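# Right a fallen bottle and fill a carton row

## Task

On the tray, one bottle lies on its side and one row of the carton has empty cells. Set the lying bottle back upright on the tray, and put an upright bottle from the tray into each empty cell of that partly filled row.

## Robot and tools

Robot: two arms, left_arm (base near y +0.337 m) and right_arm (base near y -0.239 m), each ending in a five-finger hand. right_arm has a right hand and left_arm a mirrored left hand. Two cameras stand on a fixed post behind the arms.

Scene frame: origin at table-top height, midway between the nominal bases. +x runs out over the table, +y toward left_arm, +z up. Arm and camera names do not match image left and right. Reported hand positions (metres) and quat_wxyz are in this frame and can be a few centimetres off, more at long reach.

Hand point: a point fixed to the palm, 0.05 m in front of it and 0.15 m from the wrist face along the fingers. Its +z runs along straight fingers, +y points out of the palm, +x crosses the palm away from the thumb on the right hand but toward the thumb on the left hand. Straight fingers reach 0.06-0.07 m past the point, on a line 0.06 m behind it along -y. A wrist bracket on the little-finger side can strike objects.

The 28-number row, used by execute_actions and move: numbers 1-6 are left_arm dx, dy, dz, rx, ry, rz; 7-12 are the left hand's motors little, ring, middle, index, thumb_bend, thumb_turn; 13-14 are left force_limit and speed; 15-20 are right_arm dx..rz; 21-26 the right hand's six motors in the same order; 27-28 right force_limit and speed. All numbers lie in [-1, 1]. The row always covers both arms, even if one stays still.

Pose numbers are offsets, not poses: they count from that arm's Hand target at the start of the action or move, along the Hand target's own axes. 1.0 equals 0.6 m of travel or 180 degrees of turn; rx, ry, rz form one rotation vector. Every row within an action, and every target within one move list, is measured from the same starting Hand target, not from the previous row. Six zeros re-command the current Hand target. Sending the same offset in a new call moves the arm further. The controller limits each commanded turn to 40 degrees from the measured orientation.

Hand motors: -1 open (straight fingers; thumb beside the palm for thumb_turn), +1 closed (curled; thumb across the palm). force_limit maps -1..+1 to about 0..10 N at the fingertip (0..15 N for the two thumb motors); a closing motor stops once its load reaches it. speed rises from near zero at -1 to full at +0.48 and stays full above. For a bottle, turn the thumb fully in front (thumb_turn +1) and close: this holds things about 0.035-0.065 m thick. Close slowly (speed -0.94 or lower) for a soft grip. A motor only starts when its target changes by 0.002 or more. To keep a hand unchanged, repeat its last sent eight numbers; if none sent yet in the scene, send its hand_measured six values plus hand_force_limit and hand_speed.

Tools:
- execute_actions(actions, cameras): actions is a list of actions, each up to 15 rows, each row one 1/30 s step; a short action repeats its last row. Images come back if actions is empty or cameras names them.
- move(target, speed, blend, blocking, cameras): target is one 28-number row or a list of up to 15 rows, all offsets from the starting Hand targets. speed in m/s, 0.002-4.3, default 0.25 (turn rate up to twice that in rad/s); one value or one per target. blend in metres rounds corners between list targets; 0 stops at each. Paths last 0.5-10 s, do not avoid obstacles, and lag or overshoot more when fast. Steer paths around an arm's own base. Result adds a move: line (done, off_target, moving, held, fault) and limits notes.
- wait(seconds 0-10, cameras): lets time pass, holding commands.
- stop(cameras): brakes a running move.
- zoom_image(camera, region [x0,y0,x1,y1] pixels, at most 504x504): closer look at the newest image of cam_high, cam_low, cam_left_wrist or cam_right_wrist (each 896x504).
- show_instructions(): shows reference pages.
- finished_scene(scene): ends the scene for good.

Results: end_effector_position/quat per arm, Hand target (base for the next offsets), joint positions, velocities and torques (torques include arm weight and carry offsets), hand_measured, hand_stopped_by (moving, target, force, stalled, fault), hand_load_n (positive when the finger is pushed open; falling to about 0 means a lost grip), hand_force_limit, hand_speed, motor temperatures. Resting 1-3 cm (sometimes 5 cm) below the command in free air is normal friction and sag, not contact; a following action repeats the request, or send the missing distance.

Cautions: do not drop bottles, release them while moving, or let anything fall off or be left off the table. Avoid fast impacts with fixed or heavy objects, hard pressing, twisting or yanking on fingers, and any contact or gripping between the two hands. A blocked arm keeps pushing until commanded back past its hand point. Holding loads or stretching out heats motors; a MOTOR HOT line warns near 85 °C and at 100 °C the arm goes limp for 30-60 s. Objects may occasionally get nudged by outside pushes. Camera calibration is approximate; wrist cameras may lag during motion.

Each tool is called by a JSON object that holds its "api" and its "payload".

Reference images:

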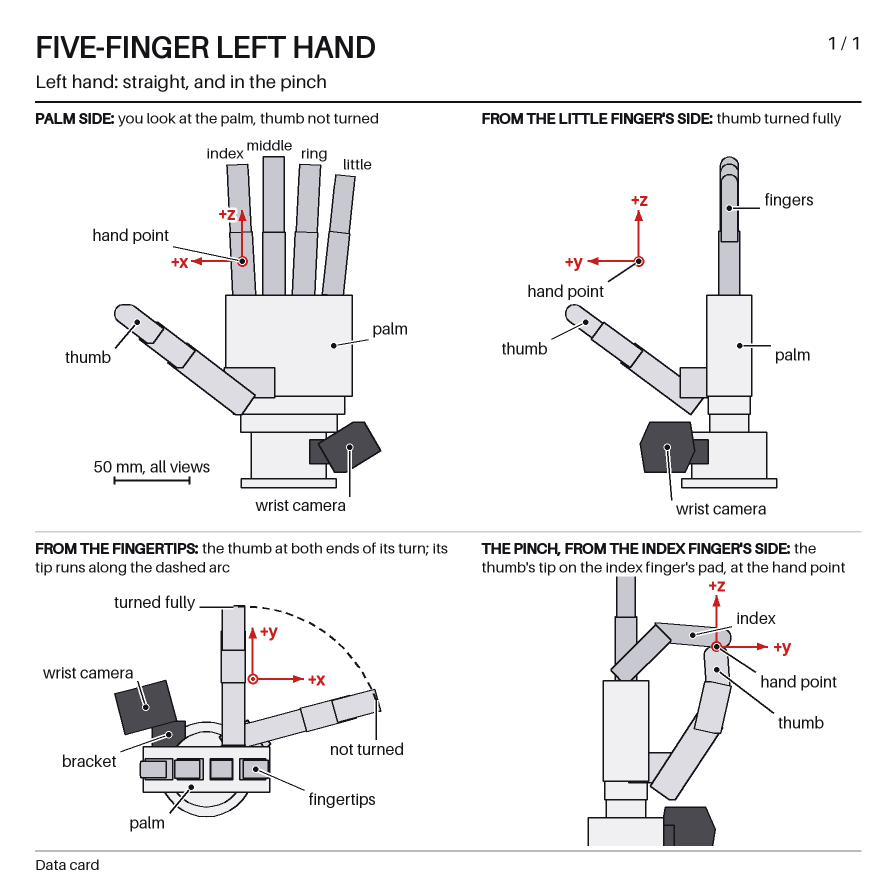

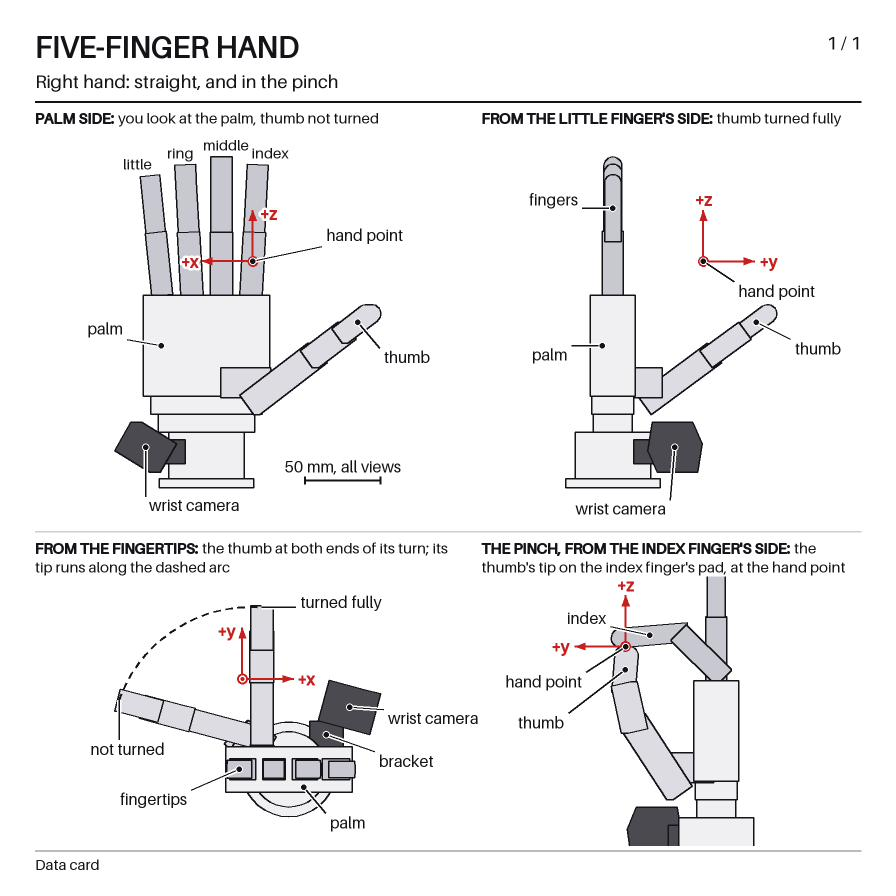

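## Session

{"api": "execute_actions", "payload": {"actions": []}}

Scene clock: 0.00 s.
left_arm: end_effector_position=(+0.4584, +0.1617, +0.3661) hand_measured=(-1.000, -1.000, -1.000, -1.000, -1.000, -1.000) hand_load_n=(+0.0, +0.0, +0.0, +0.0, -0.5, +0.0) hand_stopped_by=(target, target, target, target, target, target) hand_force_limit=0.00 hand_speed=-0.80 end_effector_quat_wxyz=(+0.375, +0.796, -0.432, +0.198) | right_arm: end_effector_position=(+0.3862, -0.4268, +0.3543) hand_measured=(-1.000, -1.000, -1.000, -1.000, -1.000, -1.000) hand_load_n=(+0.0, +0.0, +0.0, +0.0, +0.0, +0.0) hand_stopped_by=(target, target, target, target, target, target) hand_force_limit=0.00 hand_speed=-0.80 end_effector_quat_wxyz=(+0.376, +0.224, +0.806, +0.399)
Joint positions: left_arm=[0.011 1.615 1.61 -1.608 0.876 -0.532] | right_arm=[-0.86 1.301 1.098 -1.021 -1.133 1.466]
Joint velocities: within noise
Joint torques (N m): no reading
Motor temperatures (°C): left_arm=[30 32 30 30 28 30] | right_arm=[32 30 32 28 29 28]
Heat: left arm: hottest shoulder 32 °C; right arm: hottest waist 32 °C.
Hand target: left_arm +0.4619, +0.1618, +0.3721; +0.371, +0.794, -0.436, +0.205 | right_arm +0.3889, -0.4300, +0.3645; +0.385, +0.217, +0.806, +0.393

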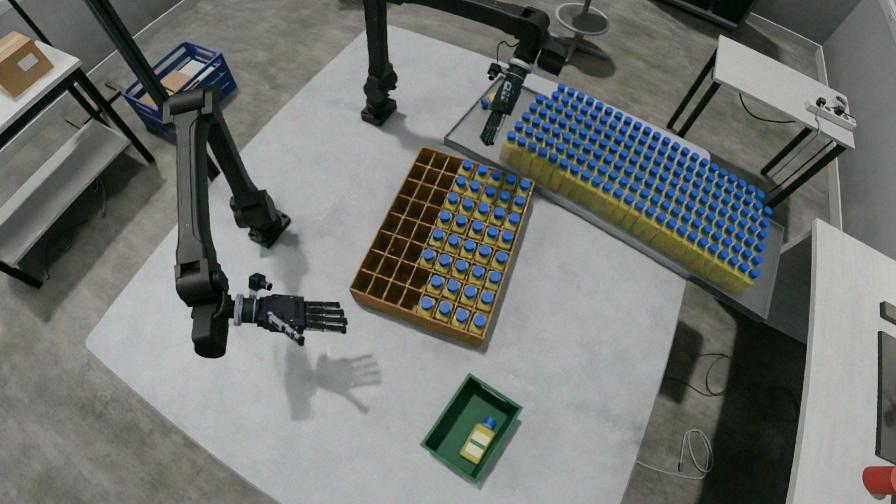

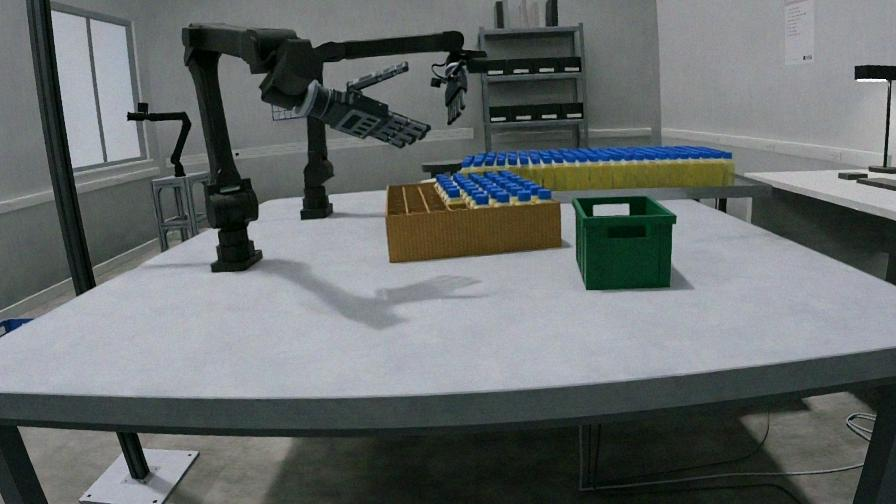

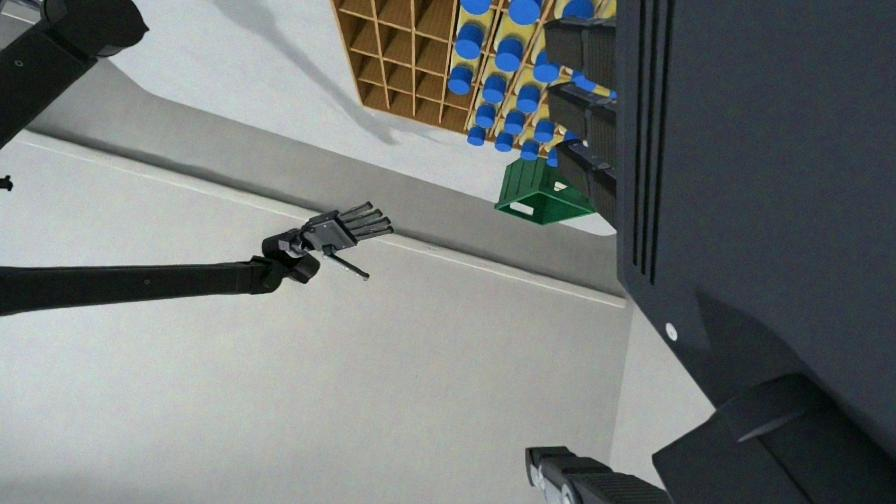

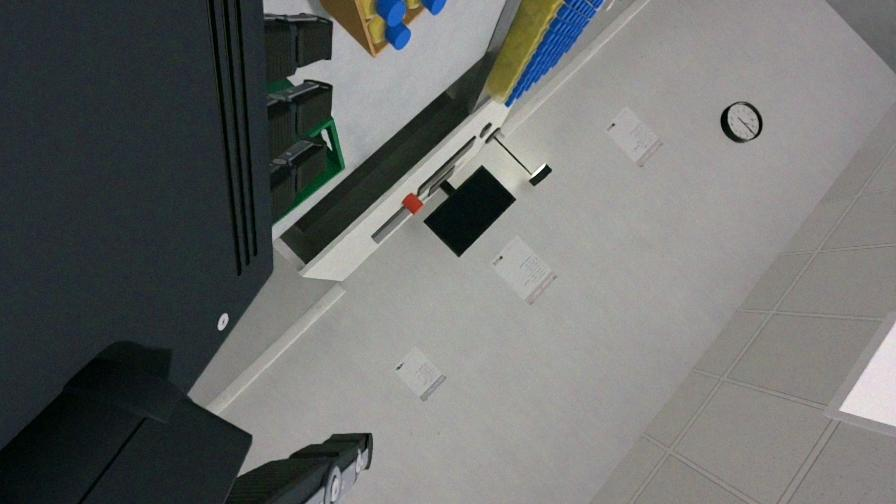

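{"api": "zoom_image", "payload": {"camera": "cam_high", "region": [340, 130, 560, 360]}}

{"api": "zoom_image", "payload": {"camera": "cam_high", "region": [430, 60, 640, 220]}}

{"api": "zoom_image", "payload": {"camera": "cam_low", "region": [370, 120, 770, 300]}}

Scaled by 2.191 from the camera's 896x504 image, which has a finer 1280x720 frame.

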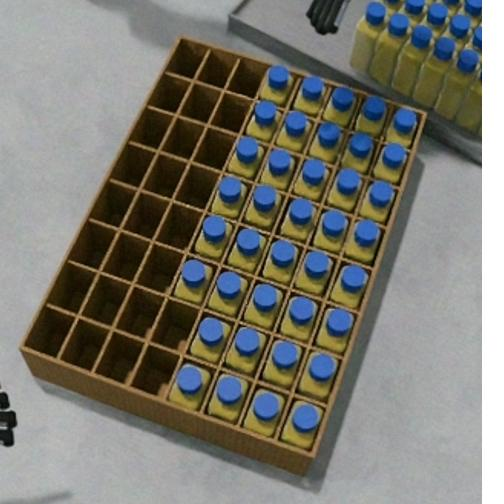

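Scaled by 2.400 from the camera's 896x504 image, which has a finer 1280x720 frame.

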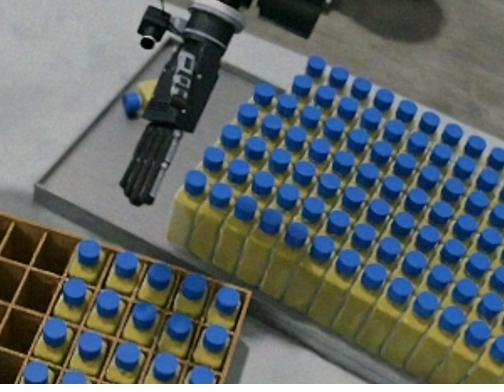

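Scaled by 1.260 from the camera's 896x504 image, which has a finer 1280x720 frame.

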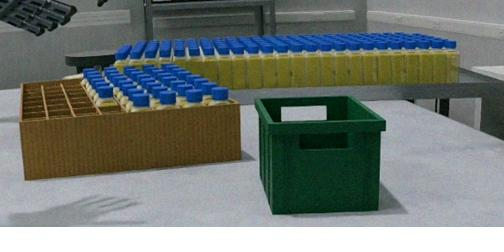

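{"api": "zoom_image", "payload": {"camera": "cam_high", "region": [340, 140, 460, 320]}}

{"api": "zoom_image", "payload": {"camera": "cam_high", "region": [420, 150, 560, 350]}}

{"api": "zoom_image", "payload": {"camera": "cam_high", "region": [440, 70, 560, 190]}}

{"api": "zoom_image", "payload": {"camera": "cam_high", "region": [540, 80, 800, 330]}}

{"api": "zoom_image", "payload": {"camera": "cam_left_wrist", "region": [330, 0, 630, 240]}}

{"api": "zoom_image", "payload": {"camera": "cam_low", "region": [380, 130, 580, 270]}}

Scaled by 2.800 from the camera's 896x504 image, which has a finer 1280x720 frame.

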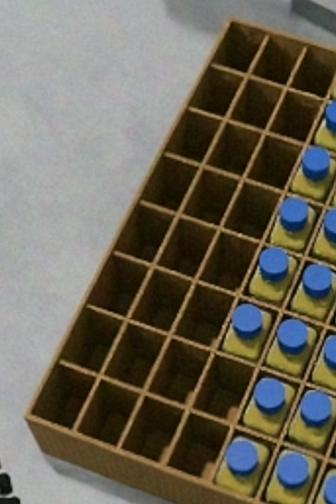

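Scaled by 2.520 from the camera's 896x504 image, which has a finer 1280x720 frame.

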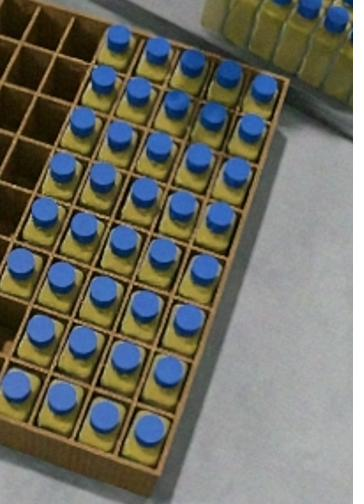

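Scaled by 4.200 from the camera's 896x504 image, which has a finer 1280x720 frame.

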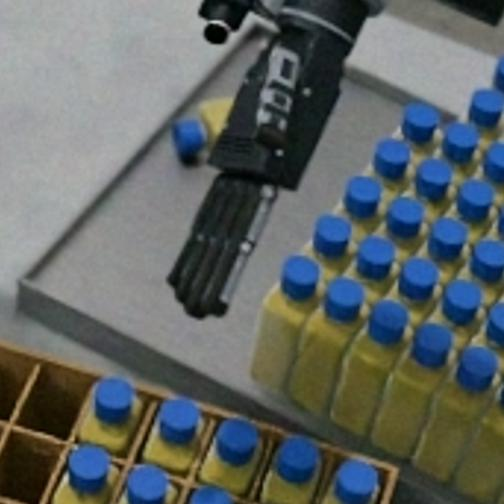

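Scaled by 1.938 from the camera's 896x504 image, which has a finer 1280x720 frame.

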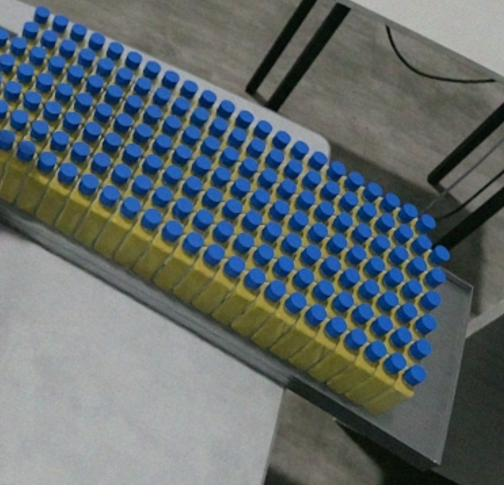

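Scaled by 1.680 from the camera's 896x504 image, which has a finer 1280x720 frame.

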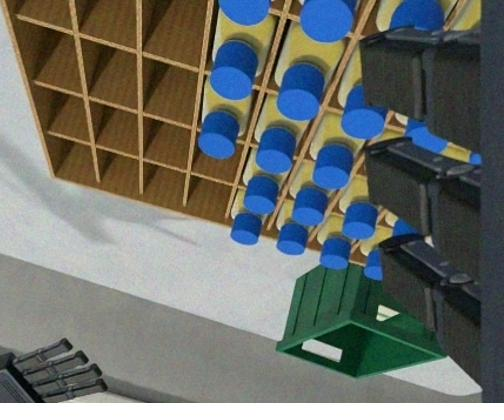

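Scaled by 2.520 from the camera's 896x504 image, which has a finer 1280x720 frame.

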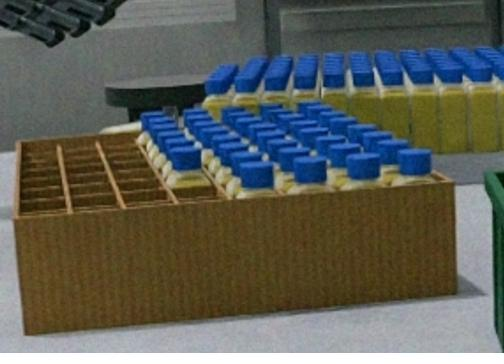

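{"api": "move", "payload": {"target": [-0.370,0.0243,-0.4845,-0.162,-0.294,0.629,-1,-1,-1,-1,-1,-1,0,-0.8,0,0,0,0,0,0,-1,-1,-1,-1,-1,-1,0,-0.8], "cameras": ["all"]}}

Scene clock: 108.17 s.
left_arm: end_effector_position=(+0.3373, +0.4982, +0.4160) hand_measured=(-1.000, -1.000, -1.000, -1.000, -1.000, -1.000) hand_load_n=(+0.0, +0.0, +0.0, +0.0, -0.5, +0.0) hand_stopped_by=(target, target, target, target, target, target) hand_force_limit=0.00 hand_speed=-0.80 end_effector_quat_wxyz=(+0.144, -0.004, +0.988, +0.060) | right_arm: end_effector_position=(+0.3862, -0.4268, +0.3543) hand_measured=(-1.000, -1.000, -1.000, -1.000, -1.000, -1.000) hand_load_n=(+0.0, +0.0, +0.5, -0.5, +0.0, +0.0) hand_stopped_by=(target, target, target, target, target, target) hand_force_limit=0.00 hand_speed=-0.80 end_effector_quat_wxyz=(+0.376, +0.224, +0.806, +0.399)
Joint positions: left_arm=[0.239 1.182 1.589 -1.668 -0.045 1.821] | right_arm=[-0.86 1.301 1.098 -1.021 -1.133 1.466]
Joint torques (N m): left_arm=[3.02 -7.77 6.74 0.53 -0.22 0.03] | right_arm=[-0.73 -11.05 11.03 0.66 -0.92 0]
Motor temperatures (°C): left_arm=[30 35 36 30 29 30] | right_arm=[32 31 40 28 29 28]
Heat: left arm: hottest elbow 36 °C; right arm: hottest elbow 40 °C.
Hand target: left_arm +0.3299, +0.4998, +0.4200; +0.001, +0.000, +1.000, +0.000 | right_arm +0.3889, -0.4300, +0.3645; +0.385, +0.217, +0.806, +0.393
Off the commanded pose: left_arm 0.009 m, 18 deg | right_arm 0.011 m, 1 deg.
joint sent to its limit (left arm) — joint 4 (wrist pitch), lower limit. The joint targets are off in orientation, not in position.
move: off_target (left_arm, right_arm)
camera_calibration:
cam_left_wrist: T_world_to_cam=[[-0.245295, -0.955878, -0.161641, 0.626687], [-0.934969, 0.189188, 0.300068, 0.0971255], [-0.256248, 0.224734, -0.940123, 0.480594], [0, 0, 0, 1]] pos_world=[0.367684, 0.472655, 0.523972]

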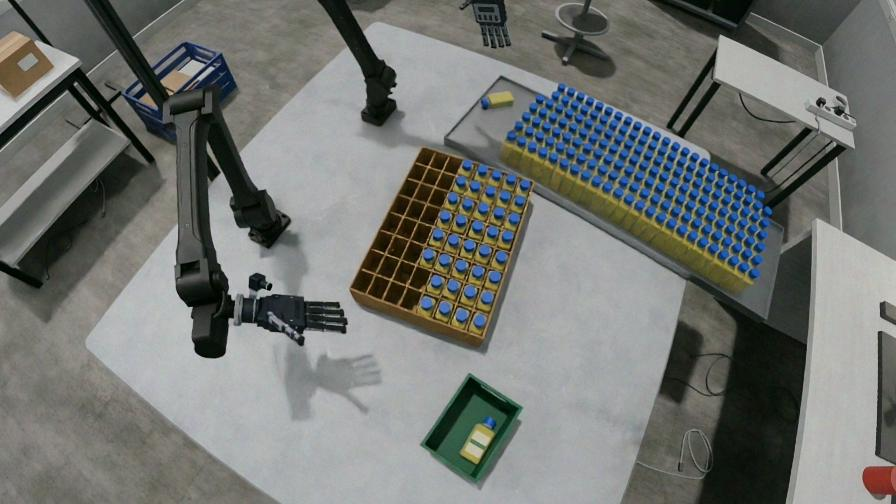

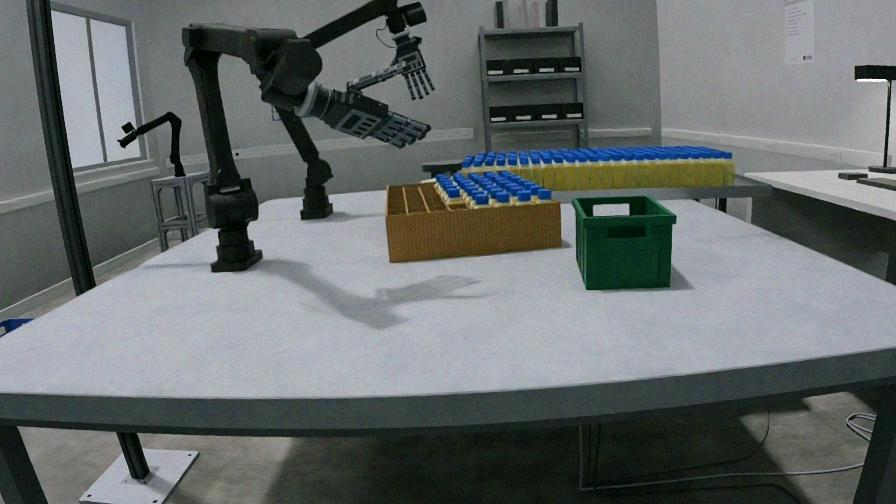

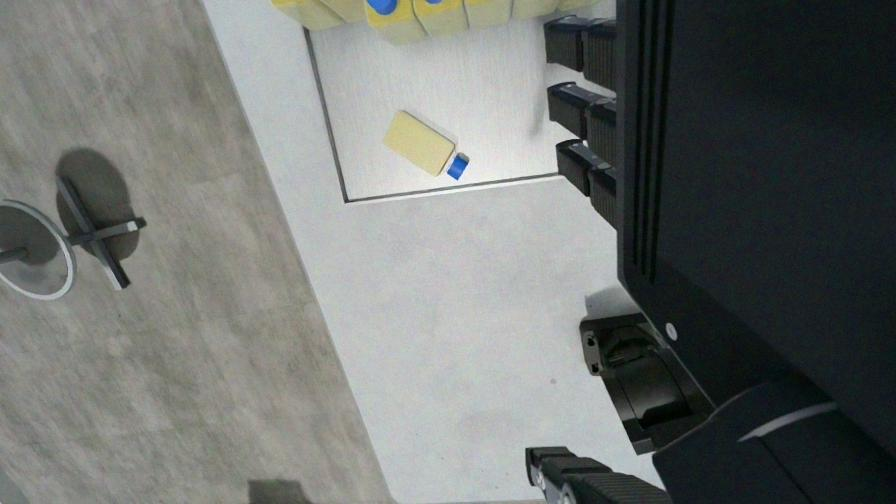

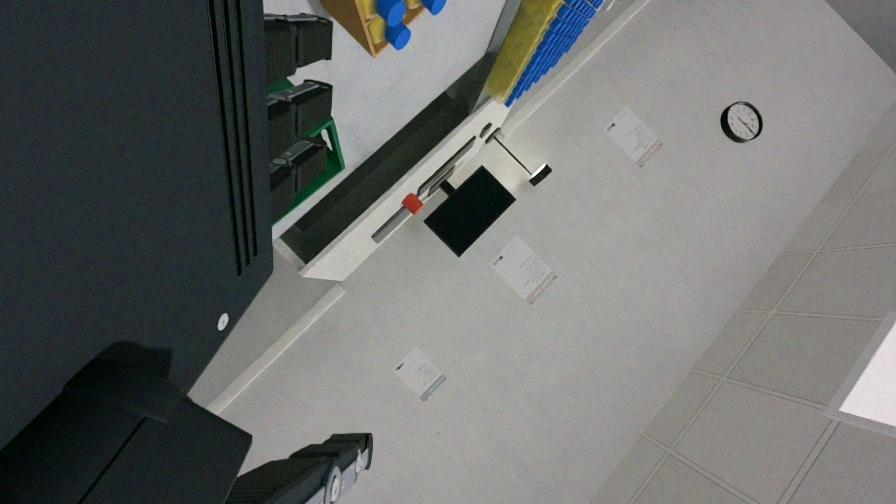

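{"api": "move", "payload": {"target": [0.0567,-0.0267,0.43,0.1286,-0.3102,-0.1286,1,1,-0.5,-0.5,-0.8,1,0,0,0,0,0,0,0,0,-1,-1,-1,-1,-1,-1,0,-0.8], "cameras": ["cam_high","cam_left_wrist"]}}

Scene clock: 160.23 s.
left_arm: end_effector_position=(+0.2947, +0.4799, +0.1547) hand_measured=(+1.000, +1.000, -0.500, -0.500, -0.800, +1.000) hand_load_n=(+0.0, +0.0, +0.0, +0.0, +0.0, +0.0) hand_stopped_by=(target, target, target, target, target, target) hand_force_limit=0.00 hand_speed=0.00 end_effector_quat_wxyz=(+0.451, -0.190, +0.850, -0.196) | right_arm: end_effector_position=(+0.3862, -0.4268, +0.3543) hand_measured=(-1.000, -1.000, -1.000, -1.000, -1.000, -1.000) hand_load_n=(+0.0, +0.0, +0.0, +0.0, +0.0, -0.5) hand_stopped_by=(target, target, target, target, target, target) hand_force_limit=0.00 hand_speed=-0.80 end_effector_quat_wxyz=(+0.376, +0.224, +0.806, +0.399)
Joint positions: left_arm=[0.742 0.707 0.487 -0.581 0.766 1.562] | right_arm=[-0.86 1.301 1.098 -1.021 -1.133 1.466]
Joint torques (N m): left_arm=[2.9 -1.49 8.06 2.36 0.57 -0.18] | right_arm=[-0.67 -10.75 11.03 0.65 -0.91 0]
Heat: left arm: hottest shoulder 34 °C; right arm: hottest elbow 41 °C.
Hand target: left_arm +0.2963, +0.4836, +0.1619; +0.463, -0.192, +0.844, -0.192 | right_arm +0.3889, -0.4300, +0.3645; +0.385, +0.217, +0.806, +0.393
Off the commanded pose: left_arm 0.008 m, 2 deg | right_arm 0.011 m, 1 deg.
move: off_target (right_arm)
camera_calibration:
cam_left_wrist: T_world_to_cam=[[-0.0264576, -0.949705, 0.312028, 0.415756], [-0.904101, -0.11044, -0.412802, 0.384057], [0.4265, -0.293026, -0.855707, 0.262354], [0, 0, 0, 1]] pos_world=[0.246332, 0.514137, 0.25331]
Images, in order (width x height): cam_high 896x504, cam_left_wrist 896x504.

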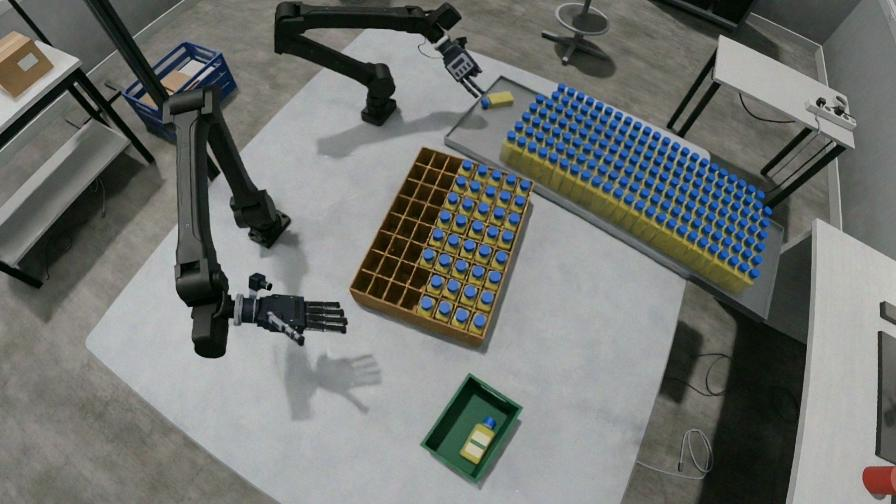

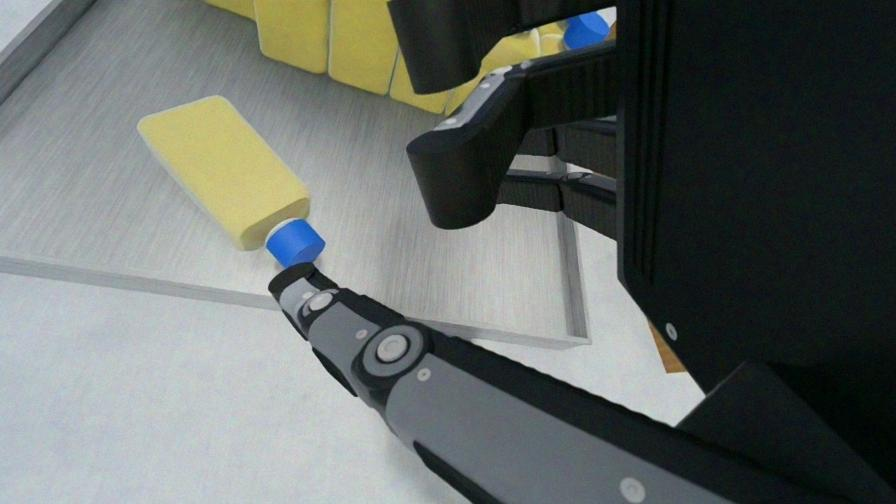

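{"api": "move", "payload": {"target": [0.061,0.0955,0.0908,0,0,0,1,1,-0.5,-0.5,-0.8,1,0,0,0,0,0,0,0,0,-1,-1,-1,-1,-1,-1,0,-0.8], "cameras": ["cam_left_wrist"], "speed": 0.15}}

Scene clock: 176.90 s.
left_arm: end_effector_position=(+0.3158, +0.5014, +0.0792) hand_measured=(+1.000, +1.000, -0.500, -0.500, -0.800, +1.000) hand_load_n=(+0.0, +0.0, +0.0, +0.0, +0.0, +0.0) hand_stopped_by=(target, target, target, target, target, target) hand_force_limit=0.00 hand_speed=0.00 end_effector_quat_wxyz=(+0.457, -0.188, +0.847, -0.195) | right_arm: end_effector_position=(+0.3862, -0.4268, +0.3543) hand_measured=(-1.000, -1.000, -1.000, -1.000, -1.000, -1.000) hand_load_n=(+0.0, +0.0, +0.0, +0.0, +0.0, +0.0) hand_stopped_by=(target, target, target, target, target, target) hand_force_limit=0.00 hand_speed=-0.80 end_effector_quat_wxyz=(+0.376, +0.224, +0.806, +0.399)
Joint positions: left_arm=[0.749 0.962 0.37 -0.195 0.774 1.561] | right_arm=[-0.86 1.301 1.098 -1.021 -1.133 1.466]
Joint torques (N m): left_arm=[3.02 -2.78 6.89 2.24 0.61 -0.12] | right_arm=[-0.73 -10.99 10.97 0.68 -0.9 -0.01]
Heat: left arm: hottest elbow 35 °C; right arm: hottest elbow 41 °C.
Hand target: left_arm +0.3163, +0.5060, +0.0801; +0.462, -0.192, +0.844, -0.192 | right_arm +0.3889, -0.4300, +0.3645; +0.385, +0.217, +0.806, +0.393
Off the commanded pose: left_arm 0.005 m, 1 deg | right_arm 0.011 m, 1 deg.
move: off_target (right_arm)
camera_calibration:
cam_left_wrist: T_world_to_cam=[[-0.0282178, -0.951273, 0.307056, 0.462025], [-0.898255, -0.110641, -0.425319, 0.373646], [0.438567, -0.287816, -0.851364, 0.188233], [0, 0, 0, 1]] pos_world=[0.266114, 0.535029, 0.177306]
Images, in order (width x height): cam_left_wrist 896x504.

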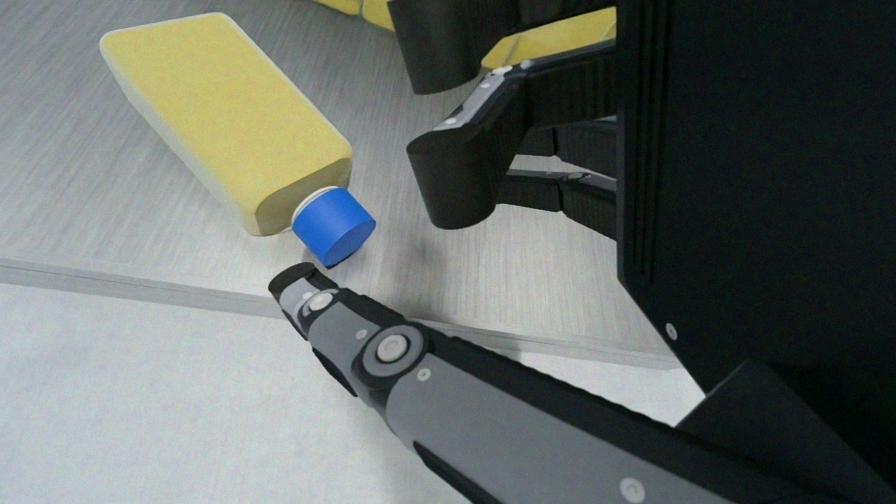

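{"api": "move", "payload": {"target": [0.0103,0.0755,0.0723,0,0,0,1,1,-0.5,-0.5,-0.8,1,0,0,0,0,0,0,0,0,-1,-1,-1,-1,-1,-1,0,-0.8], "cameras": ["cam_left_wrist"], "speed": 0.1}}

Scene clock: 181.90 s.
left_arm: end_effector_position=(+0.3458, +0.5266, +0.0422) hand_measured=(+1.000, +1.000, -0.500, -0.500, -0.800, +1.000) hand_load_n=(+0.0, +0.5, +0.0, +2.0, +0.0, +0.5) hand_stopped_by=(target, target, target, target, target, target) hand_force_limit=0.00 hand_speed=0.00 end_effector_quat_wxyz=(+0.473, -0.177, +0.841, -0.197) | right_arm: end_effector_position=(+0.3862, -0.4268, +0.3543) hand_measured=(-1.000, -1.000, -1.000, -1.000, -1.000, -1.000) hand_load_n=(+0.0, +0.0, +0.0, +0.0, +0.0, +0.0) hand_stopped_by=(target, target, target, target, target, target) hand_force_limit=0.00 hand_speed=-0.80 end_effector_quat_wxyz=(+0.376, +0.224, +0.806, +0.399)
Joint positions: left_arm=[0.756 1.233 0.38 0.1 0.802 1.561] | right_arm=[-0.86 1.301 1.098 -1.021 -1.133 1.466]
Joint torques (N m): left_arm=[2.55 -1.55 6.63 1.72 -0.32 -0.03] | right_arm=[-0.62 -10.93 10.99 0.68 -0.91 0]
Heat: left arm: hottest elbow 35 °C; right arm: hottest elbow 41 °C.
Hand target: left_arm +0.3436, +0.5353, +0.0314; +0.462, -0.192, +0.844, -0.192 | right_arm +0.3889, -0.4300, +0.3645; +0.385, +0.217, +0.806, +0.393
Off the commanded pose: left_arm 0.014 m, 2 deg | right_arm 0.011 m, 1 deg.
move: off_target (left_arm, right_arm)
camera_calibration:
cam_left_wrist: T_world_to_cam=[[-0.0522298, -0.953711, 0.296155, 0.508223], [-0.882649, -0.0946317, -0.460407, 0.375252], [0.467121, -0.285448, -0.83685, 0.139133], [0, 0, 0, 1]] pos_world=[0.292768, 0.559923, 0.138689]
Images, in order (width x height): cam_left_wrist 896x504.

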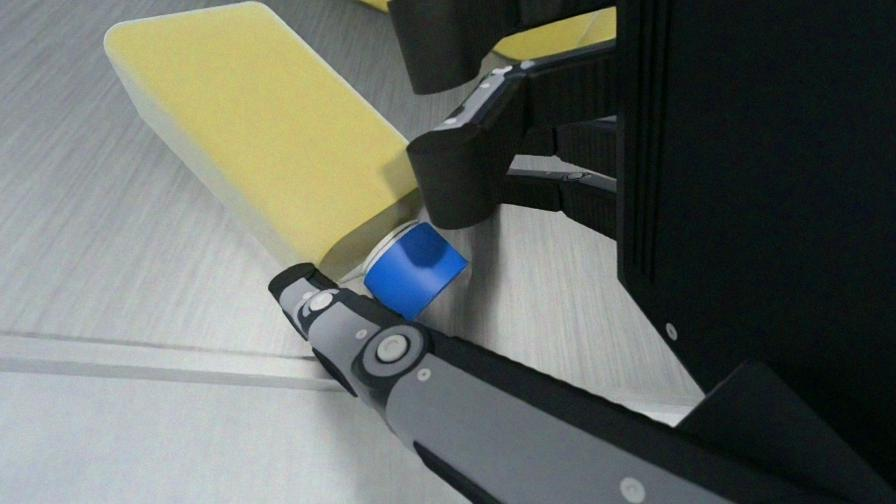

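{"api": "move", "payload": {"target": [[-0.0025,-0.0557,-0.0562,0,0,0,1,1,-0.5,-0.5,-0.8,1,0,0,0,0,0,0,0,0,-1,-1,-1,-1,-1,-1,0,-0.8],[0.01,-0.0082,-0.0045,0,0,0,1,1,-0.5,-0.5,-0.8,1,0,0,0,0,0,0,0,0,-1,-1,-1,-1,-1,-1,0,-0.8]], "cameras": ["cam_left_wrist"], "speed": 0.1}}

Scene clock: 196.20 s.
left_arm: end_effector_position=(+0.3415, +0.5242, +0.0428) hand_measured=(+1.000, +1.000, -0.500, -0.500, -0.800, +1.000) hand_load_n=(+0.0, +0.0, +0.0, +1.5, +0.0, +0.0) hand_stopped_by=(target, target, target, target, target, target) hand_force_limit=0.00 hand_speed=0.00 end_effector_quat_wxyz=(+0.474, -0.177, +0.841, -0.193) | right_arm: end_effector_position=(+0.3862, -0.4268, +0.3543) hand_measured=(-1.000, -1.000, -1.000, -1.000, -1.000, -1.000) hand_load_n=(+0.0, +0.0, +0.0, +0.0, +0.0, +0.0) hand_stopped_by=(target, target, target, target, target, target) hand_force_limit=0.00 hand_speed=-0.80 end_effector_quat_wxyz=(+0.376, +0.224, +0.806, +0.399)
Joint positions: left_arm=[0.756 1.212 0.364 0.1 0.795 1.561] | right_arm=[-0.86 1.301 1.098 -1.021 -1.133 1.466]
Joint torques (N m): left_arm=[2.02 -1.85 6.04 1.69 -0.23 -0.09] | right_arm=[-0.73 -10.87 10.99 0.68 -0.91 0]
Heat: left arm: hottest elbow 34 °C; right arm: hottest elbow 41 °C.
Hand target: left_arm +0.3390, +0.5285, +0.0310; +0.463, -0.192, +0.844, -0.192 | right_arm +0.3889, -0.4300, +0.3645; +0.385, +0.217, +0.806, +0.393
Off the commanded pose: left_arm 0.013 m, 2 deg | right_arm 0.011 m, 1 deg.
move: off_target (left_arm, right_arm)
camera_calibration:
cam_left_wrist: T_world_to_cam=[[-0.0477151, -0.956119, 0.289066, 0.505619], [-0.881755, -0.0956461, -0.461909, 0.37185], [0.469288, -0.276926, -0.838499, 0.135824], [0, 0, 0, 1]] pos_world=[0.288266, 0.556611, 0.139491]
Images, in order (width x height): cam_left_wrist 896x504.

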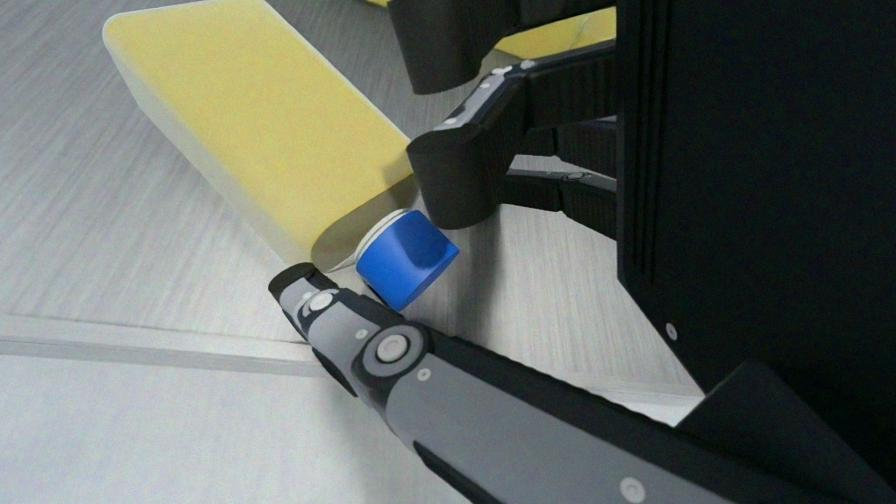

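{"api": "wait", "payload": {"seconds": 0.1, "cameras": ["cam_high", "cam_left_wrist"]}}

{"api": "zoom_image", "payload": {"camera": "cam_high", "region": [430, 30, 540, 130]}}

{"api": "zoom_image", "payload": {"camera": "cam_left_wrist", "region": [380, 60, 680, 260]}}

Scene clock: 217.17 s.
left_arm: end_effector_position=(+0.3415, +0.5242, +0.0428) hand_measured=(+1.000, +1.000, -0.500, -0.500, -0.800, +1.000) hand_load_n=(+0.0, +0.0, +0.0, +2.0, +0.0, +0.0) hand_stopped_by=(target, target, target, target, target, target) hand_force_limit=0.00 hand_speed=0.00 end_effector_quat_wxyz=(+0.474, -0.177, +0.841, -0.193) | right_arm: end_effector_position=(+0.3862, -0.4268, +0.3543) hand_measured=(-1.000, -1.000, -1.000, -1.000, -1.000, -1.000) hand_load_n=(+0.0, +0.0, +0.0, +0.0, +0.0, +0.0) hand_stopped_by=(target, target, target, target, target, target) hand_force_limit=0.00 hand_speed=-0.80 end_effector_quat_wxyz=(+0.376, +0.224, +0.806, +0.399)
Joint positions: left_arm=[0.756 1.212 0.364 0.1 0.795 1.561] | right_arm=[-0.86 1.301 1.098 -1.021 -1.133 1.466]
Joint torques (N m): left_arm=[2.2 -1.73 6.16 1.81 -0.2 -0.1] | right_arm=[-0.67 -10.7 11.03 0.7 -0.9 0]
Heat: left arm: hottest elbow 34 °C; right arm: hottest elbow 41 °C.
Hand target: left_arm +0.3390, +0.5285, +0.0310; +0.463, -0.192, +0.844, -0.192 | right_arm +0.3889, -0.4300, +0.3645; +0.385, +0.217, +0.806, +0.393
Off the commanded pose: left_arm 0.013 m, 2 deg | right_arm 0.011 m, 1 deg.
wait: 0.10 s; at rest from the start
camera_calibration:
cam_left_wrist: T_world_to_cam=[[-0.0477151, -0.956119, 0.289066, 0.505619], [-0.881755, -0.0956461, -0.461909, 0.37185], [0.469288, -0.276926, -0.838499, 0.135824], [0, 0, 0, 1]] pos_world=[0.288266, 0.556611, 0.139491]
Images, in order (width x height): cam_high 896x504, cam_left_wrist 896x504.

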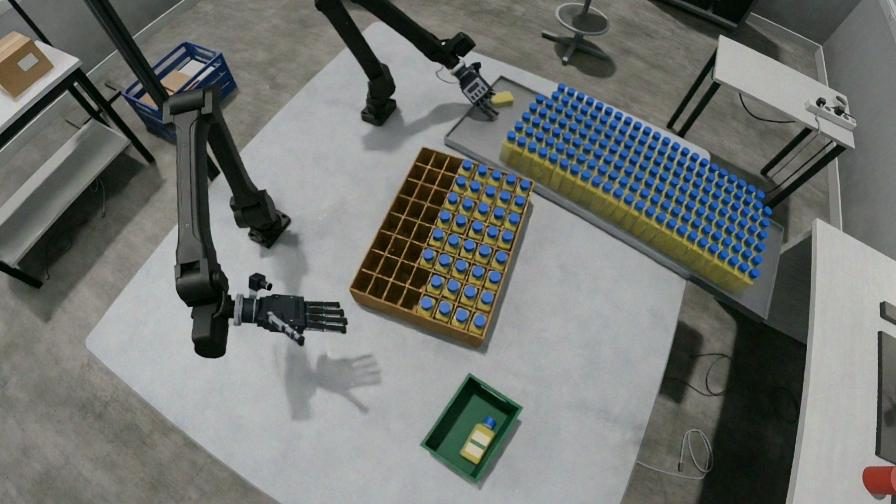

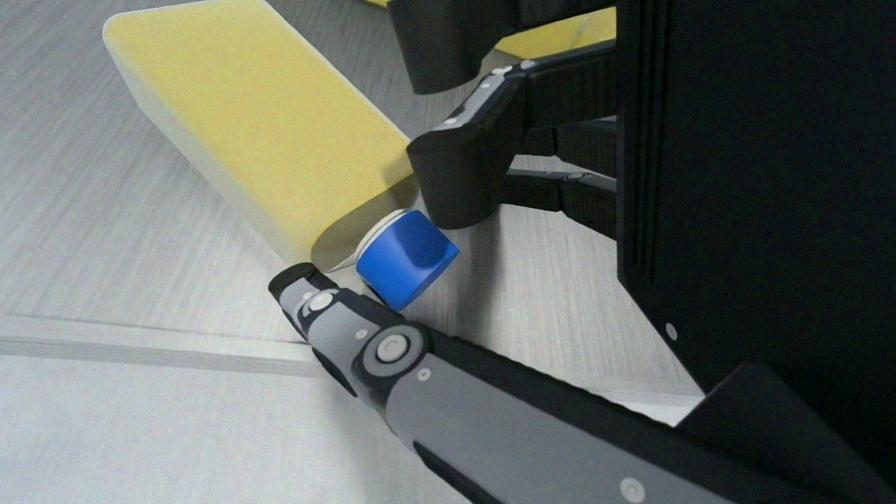

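Scaled by 4.582 from the camera's 896x504 image, which has a finer 1280x720 frame.

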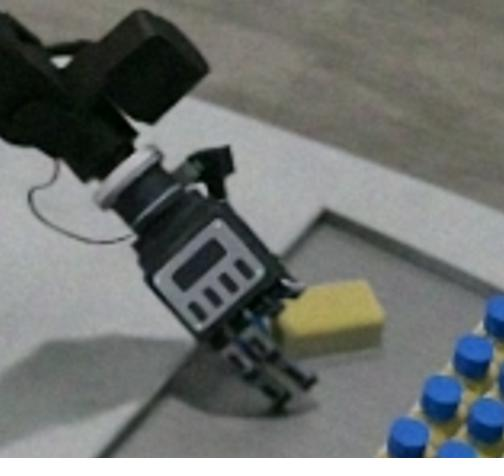

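Scaled by 1.680 from the camera's 896x504 image, which has a finer 1280x720 frame.

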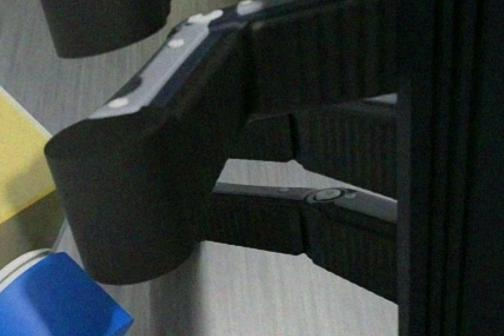

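{"api": "move", "payload": {"target": [-0.002,-0.0487,-0.0487,0,0,0,1,1,-0.1,-0.1,-1,1,0,0,0,0,0,0,0,0,-1,-1,-1,-1,-1,-1,0,-0.8], "cameras": ["cam_left_wrist"], "speed": 0.1}}

Scene clock: 234.23 s.
left_arm: end_effector_position=(+0.3220, +0.5088, +0.0629) hand_measured=(+1.000, +1.000, -0.100, -0.100, -1.000, +1.000) hand_load_n=(+0.5, +0.0, +0.0, +0.0, +0.0, +0.0) hand_stopped_by=(target, target, target, target, target, target) hand_force_limit=0.00 hand_speed=0.00 end_effector_quat_wxyz=(+0.467, -0.184, +0.844, -0.191) | right_arm: end_effector_position=(+0.3862, -0.4268, +0.3543) hand_measured=(-1.000, -1.000, -1.000, -1.000, -1.000, -1.000) hand_load_n=(+0.0, +0.0, -0.5, +0.0, +0.0, +0.0) hand_stopped_by=(target, target, target, target, target, target) hand_force_limit=0.00 hand_speed=-0.80 end_effector_quat_wxyz=(+0.376, +0.224, +0.806, +0.399)
Joint positions: left_arm=[0.756 1.045 0.346 -0.066 0.781 1.561] | right_arm=[-0.86 1.301 1.098 -1.021 -1.133 1.466]
Joint torques (N m): left_arm=[2.73 -3.49 6.35 1.09 0.28 -0.13] | right_arm=[-0.67 -10.75 11.03 0.68 -0.9 0]
Heat: left arm: hottest elbow 34 °C; right arm: hottest elbow 42 °C.
Hand target: left_arm +0.3190, +0.5085, +0.0612; +0.463, -0.192, +0.844, -0.192 | right_arm +0.3889, -0.4300, +0.3645; +0.385, +0.217, +0.806, +0.393
Off the commanded pose: left_arm 0.004 m, 1 deg | right_arm 0.011 m, 1 deg.
move: off_target (right_arm)
camera_calibration:
cam_left_wrist: T_world_to_cam=[[-0.0323059, -0.955061, 0.294645, 0.478266], [-0.889389, -0.107031, -0.444445, 0.369595], [0.456008, -0.276412, -0.845963, 0.162009], [0, 0, 0, 1]] pos_world=[0.270287, 0.541112, 0.1604]
Images, in order (width x height): cam_left_wrist 896x504.

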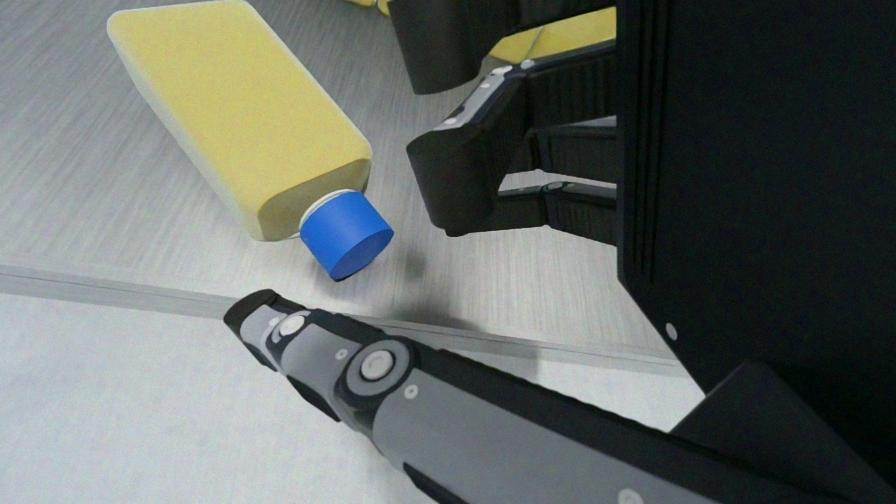

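{"api": "move", "payload": {"target": [-0.0045,0.0433,0.0263,0,0,0,1,1,-0.1,-0.1,-1,1,0,0,0,0,0,0,0,0,-1,-1,-1,-1,-1,-1,0,-0.8], "cameras": ["cam_left_wrist"], "speed": 0.1}}

Scene clock: 283.77 s.
left_arm: end_effector_position=(+0.3265, +0.5161, +0.0430) hand_measured=(+1.000, +1.000, -0.100, -0.100, -1.000, +1.000) hand_load_n=(+0.0, +0.0, +0.0, -1.0, +0.0, +0.5) hand_stopped_by=(target, target, target, target, target, target) hand_force_limit=0.00 hand_speed=0.00 end_effector_quat_wxyz=(+0.461, -0.190, +0.843, -0.203) | right_arm: end_effector_position=(+0.3862, -0.4268, +0.3543) hand_measured=(-1.000, -1.000, -1.000, -1.000, -1.000, -1.000) hand_load_n=(+0.0, +0.0, +0.0, +0.0, +0.0, -0.5) hand_stopped_by=(target, target, target, target, target, target) hand_force_limit=0.00 hand_speed=-0.80 end_effector_quat_wxyz=(+0.376, +0.224, +0.806, +0.399)
Joint positions: left_arm=[0.775 1.158 0.352 0.012 0.808 1.569] | right_arm=[-0.86 1.301 1.098 -1.021 -1.133 1.466]
Joint torques (N m): left_arm=[3.08 -1.49 7.53 1.94 0.1 0.07] | right_arm=[-0.56 -10.7 10.96 0.7 -0.91 0]
Heat: left arm: hottest elbow 34 °C; right arm: hottest elbow 42 °C.
Hand target: left_arm +0.3300, +0.5296, +0.0421; +0.463, -0.192, +0.844, -0.192 | right_arm +0.3889, -0.4300, +0.3645; +0.385, +0.217, +0.806, +0.393
Off the commanded pose: left_arm 0.014 m, 1 deg | right_arm 0.011 m, 1 deg.
move: off_target (left_arm, right_arm)
camera_calibration:
cam_left_wrist: T_world_to_cam=[[-0.033981, -0.9466, 0.320615, 0.48629], [-0.892656, -0.115522, -0.435683, 0.370598], [0.449455, -0.301004, -0.841063, 0.159849], [0, 0, 0, 1]] pos_world=[0.275497, 0.551249, 0.139994]
Images, in order (width x height): cam_left_wrist 896x504.

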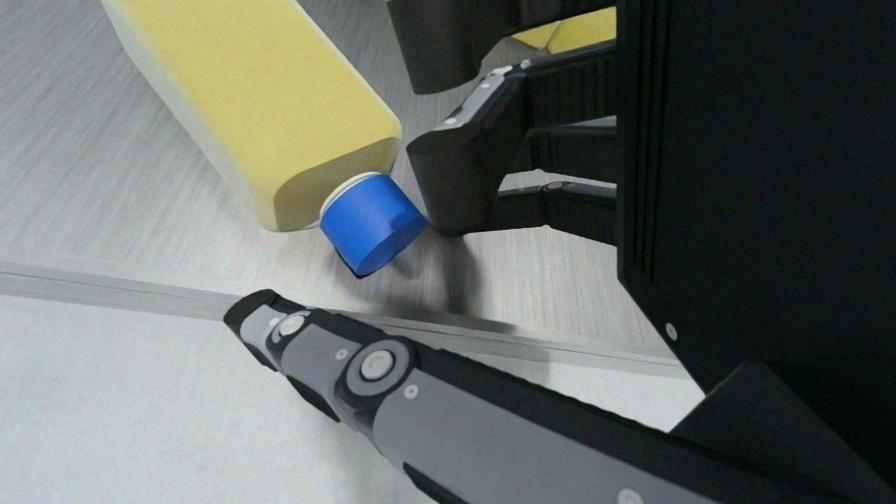

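{"api": "move", "payload": {"target": [-0.0152,0.014,-0.0027,0,0,0,1,1,-0.1,-0.1,-1,1,0,0,0,0,0,0,0,0,-1,-1,-1,-1,-1,-1,0,-0.8], "cameras": ["cam_left_wrist"], "speed": 0.1}}

Scene clock: 290.23 s.
left_arm: end_effector_position=(+0.3287, +0.5254, +0.0434) hand_measured=(+1.000, +1.000, -0.100, -0.100, -1.000, +1.000) hand_load_n=(+0.0, +0.0, +0.0, +0.0, +0.0, +0.0) hand_stopped_by=(target, target, target, target, target, target) hand_force_limit=0.00 hand_speed=0.00 end_effector_quat_wxyz=(+0.463, -0.188, +0.842, -0.203) | right_arm: end_effector_position=(+0.3862, -0.4268, +0.3543) hand_measured=(-1.000, -1.000, -1.000, -1.000, -1.000, -1.000) hand_load_n=(-0.5, +0.0, +0.0, +0.0, +0.0, +0.0) hand_stopped_by=(target, target, target, target, target, target) hand_force_limit=0.00 hand_speed=-0.80 end_effector_quat_wxyz=(+0.376, +0.224, +0.806, +0.399)
Joint positions: left_arm=[0.797 1.185 0.373 0.006 0.825 1.592] | right_arm=[-0.86 1.301 1.098 -1.021 -1.133 1.466]
Joint torques (N m): left_arm=[3.6 -3.08 8.38 0.99 0.08 0.11] | right_arm=[-0.56 -10.87 11.06 0.65 -0.9 0]
Heat: left arm: hottest elbow 34 °C; right arm: hottest elbow 42 °C.
Hand target: left_arm +0.3319, +0.5416, +0.0452; +0.463, -0.192, +0.844, -0.192 | right_arm +0.3889, -0.4300, +0.3645; +0.385, +0.217, +0.806, +0.393
Off the commanded pose: left_arm 0.017 m, 1 deg | right_arm 0.011 m, 1 deg.
move: off_target (left_arm, right_arm)
camera_calibration:
cam_left_wrist: T_world_to_cam=[[-0.0369861, -0.946882, 0.319447, 0.496155], [-0.891163, -0.113391, -0.439284, 0.372336], [0.452173, -0.300927, -0.839633, 0.160935], [0, 0, 0, 1]] pos_world=[0.277393, 0.560449, 0.140192]
Images, in order (width x height): cam_left_wrist 896x504.

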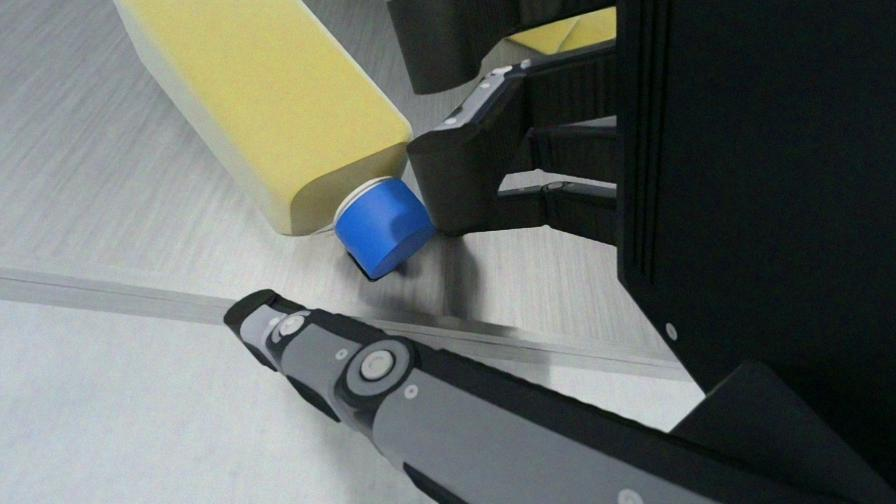

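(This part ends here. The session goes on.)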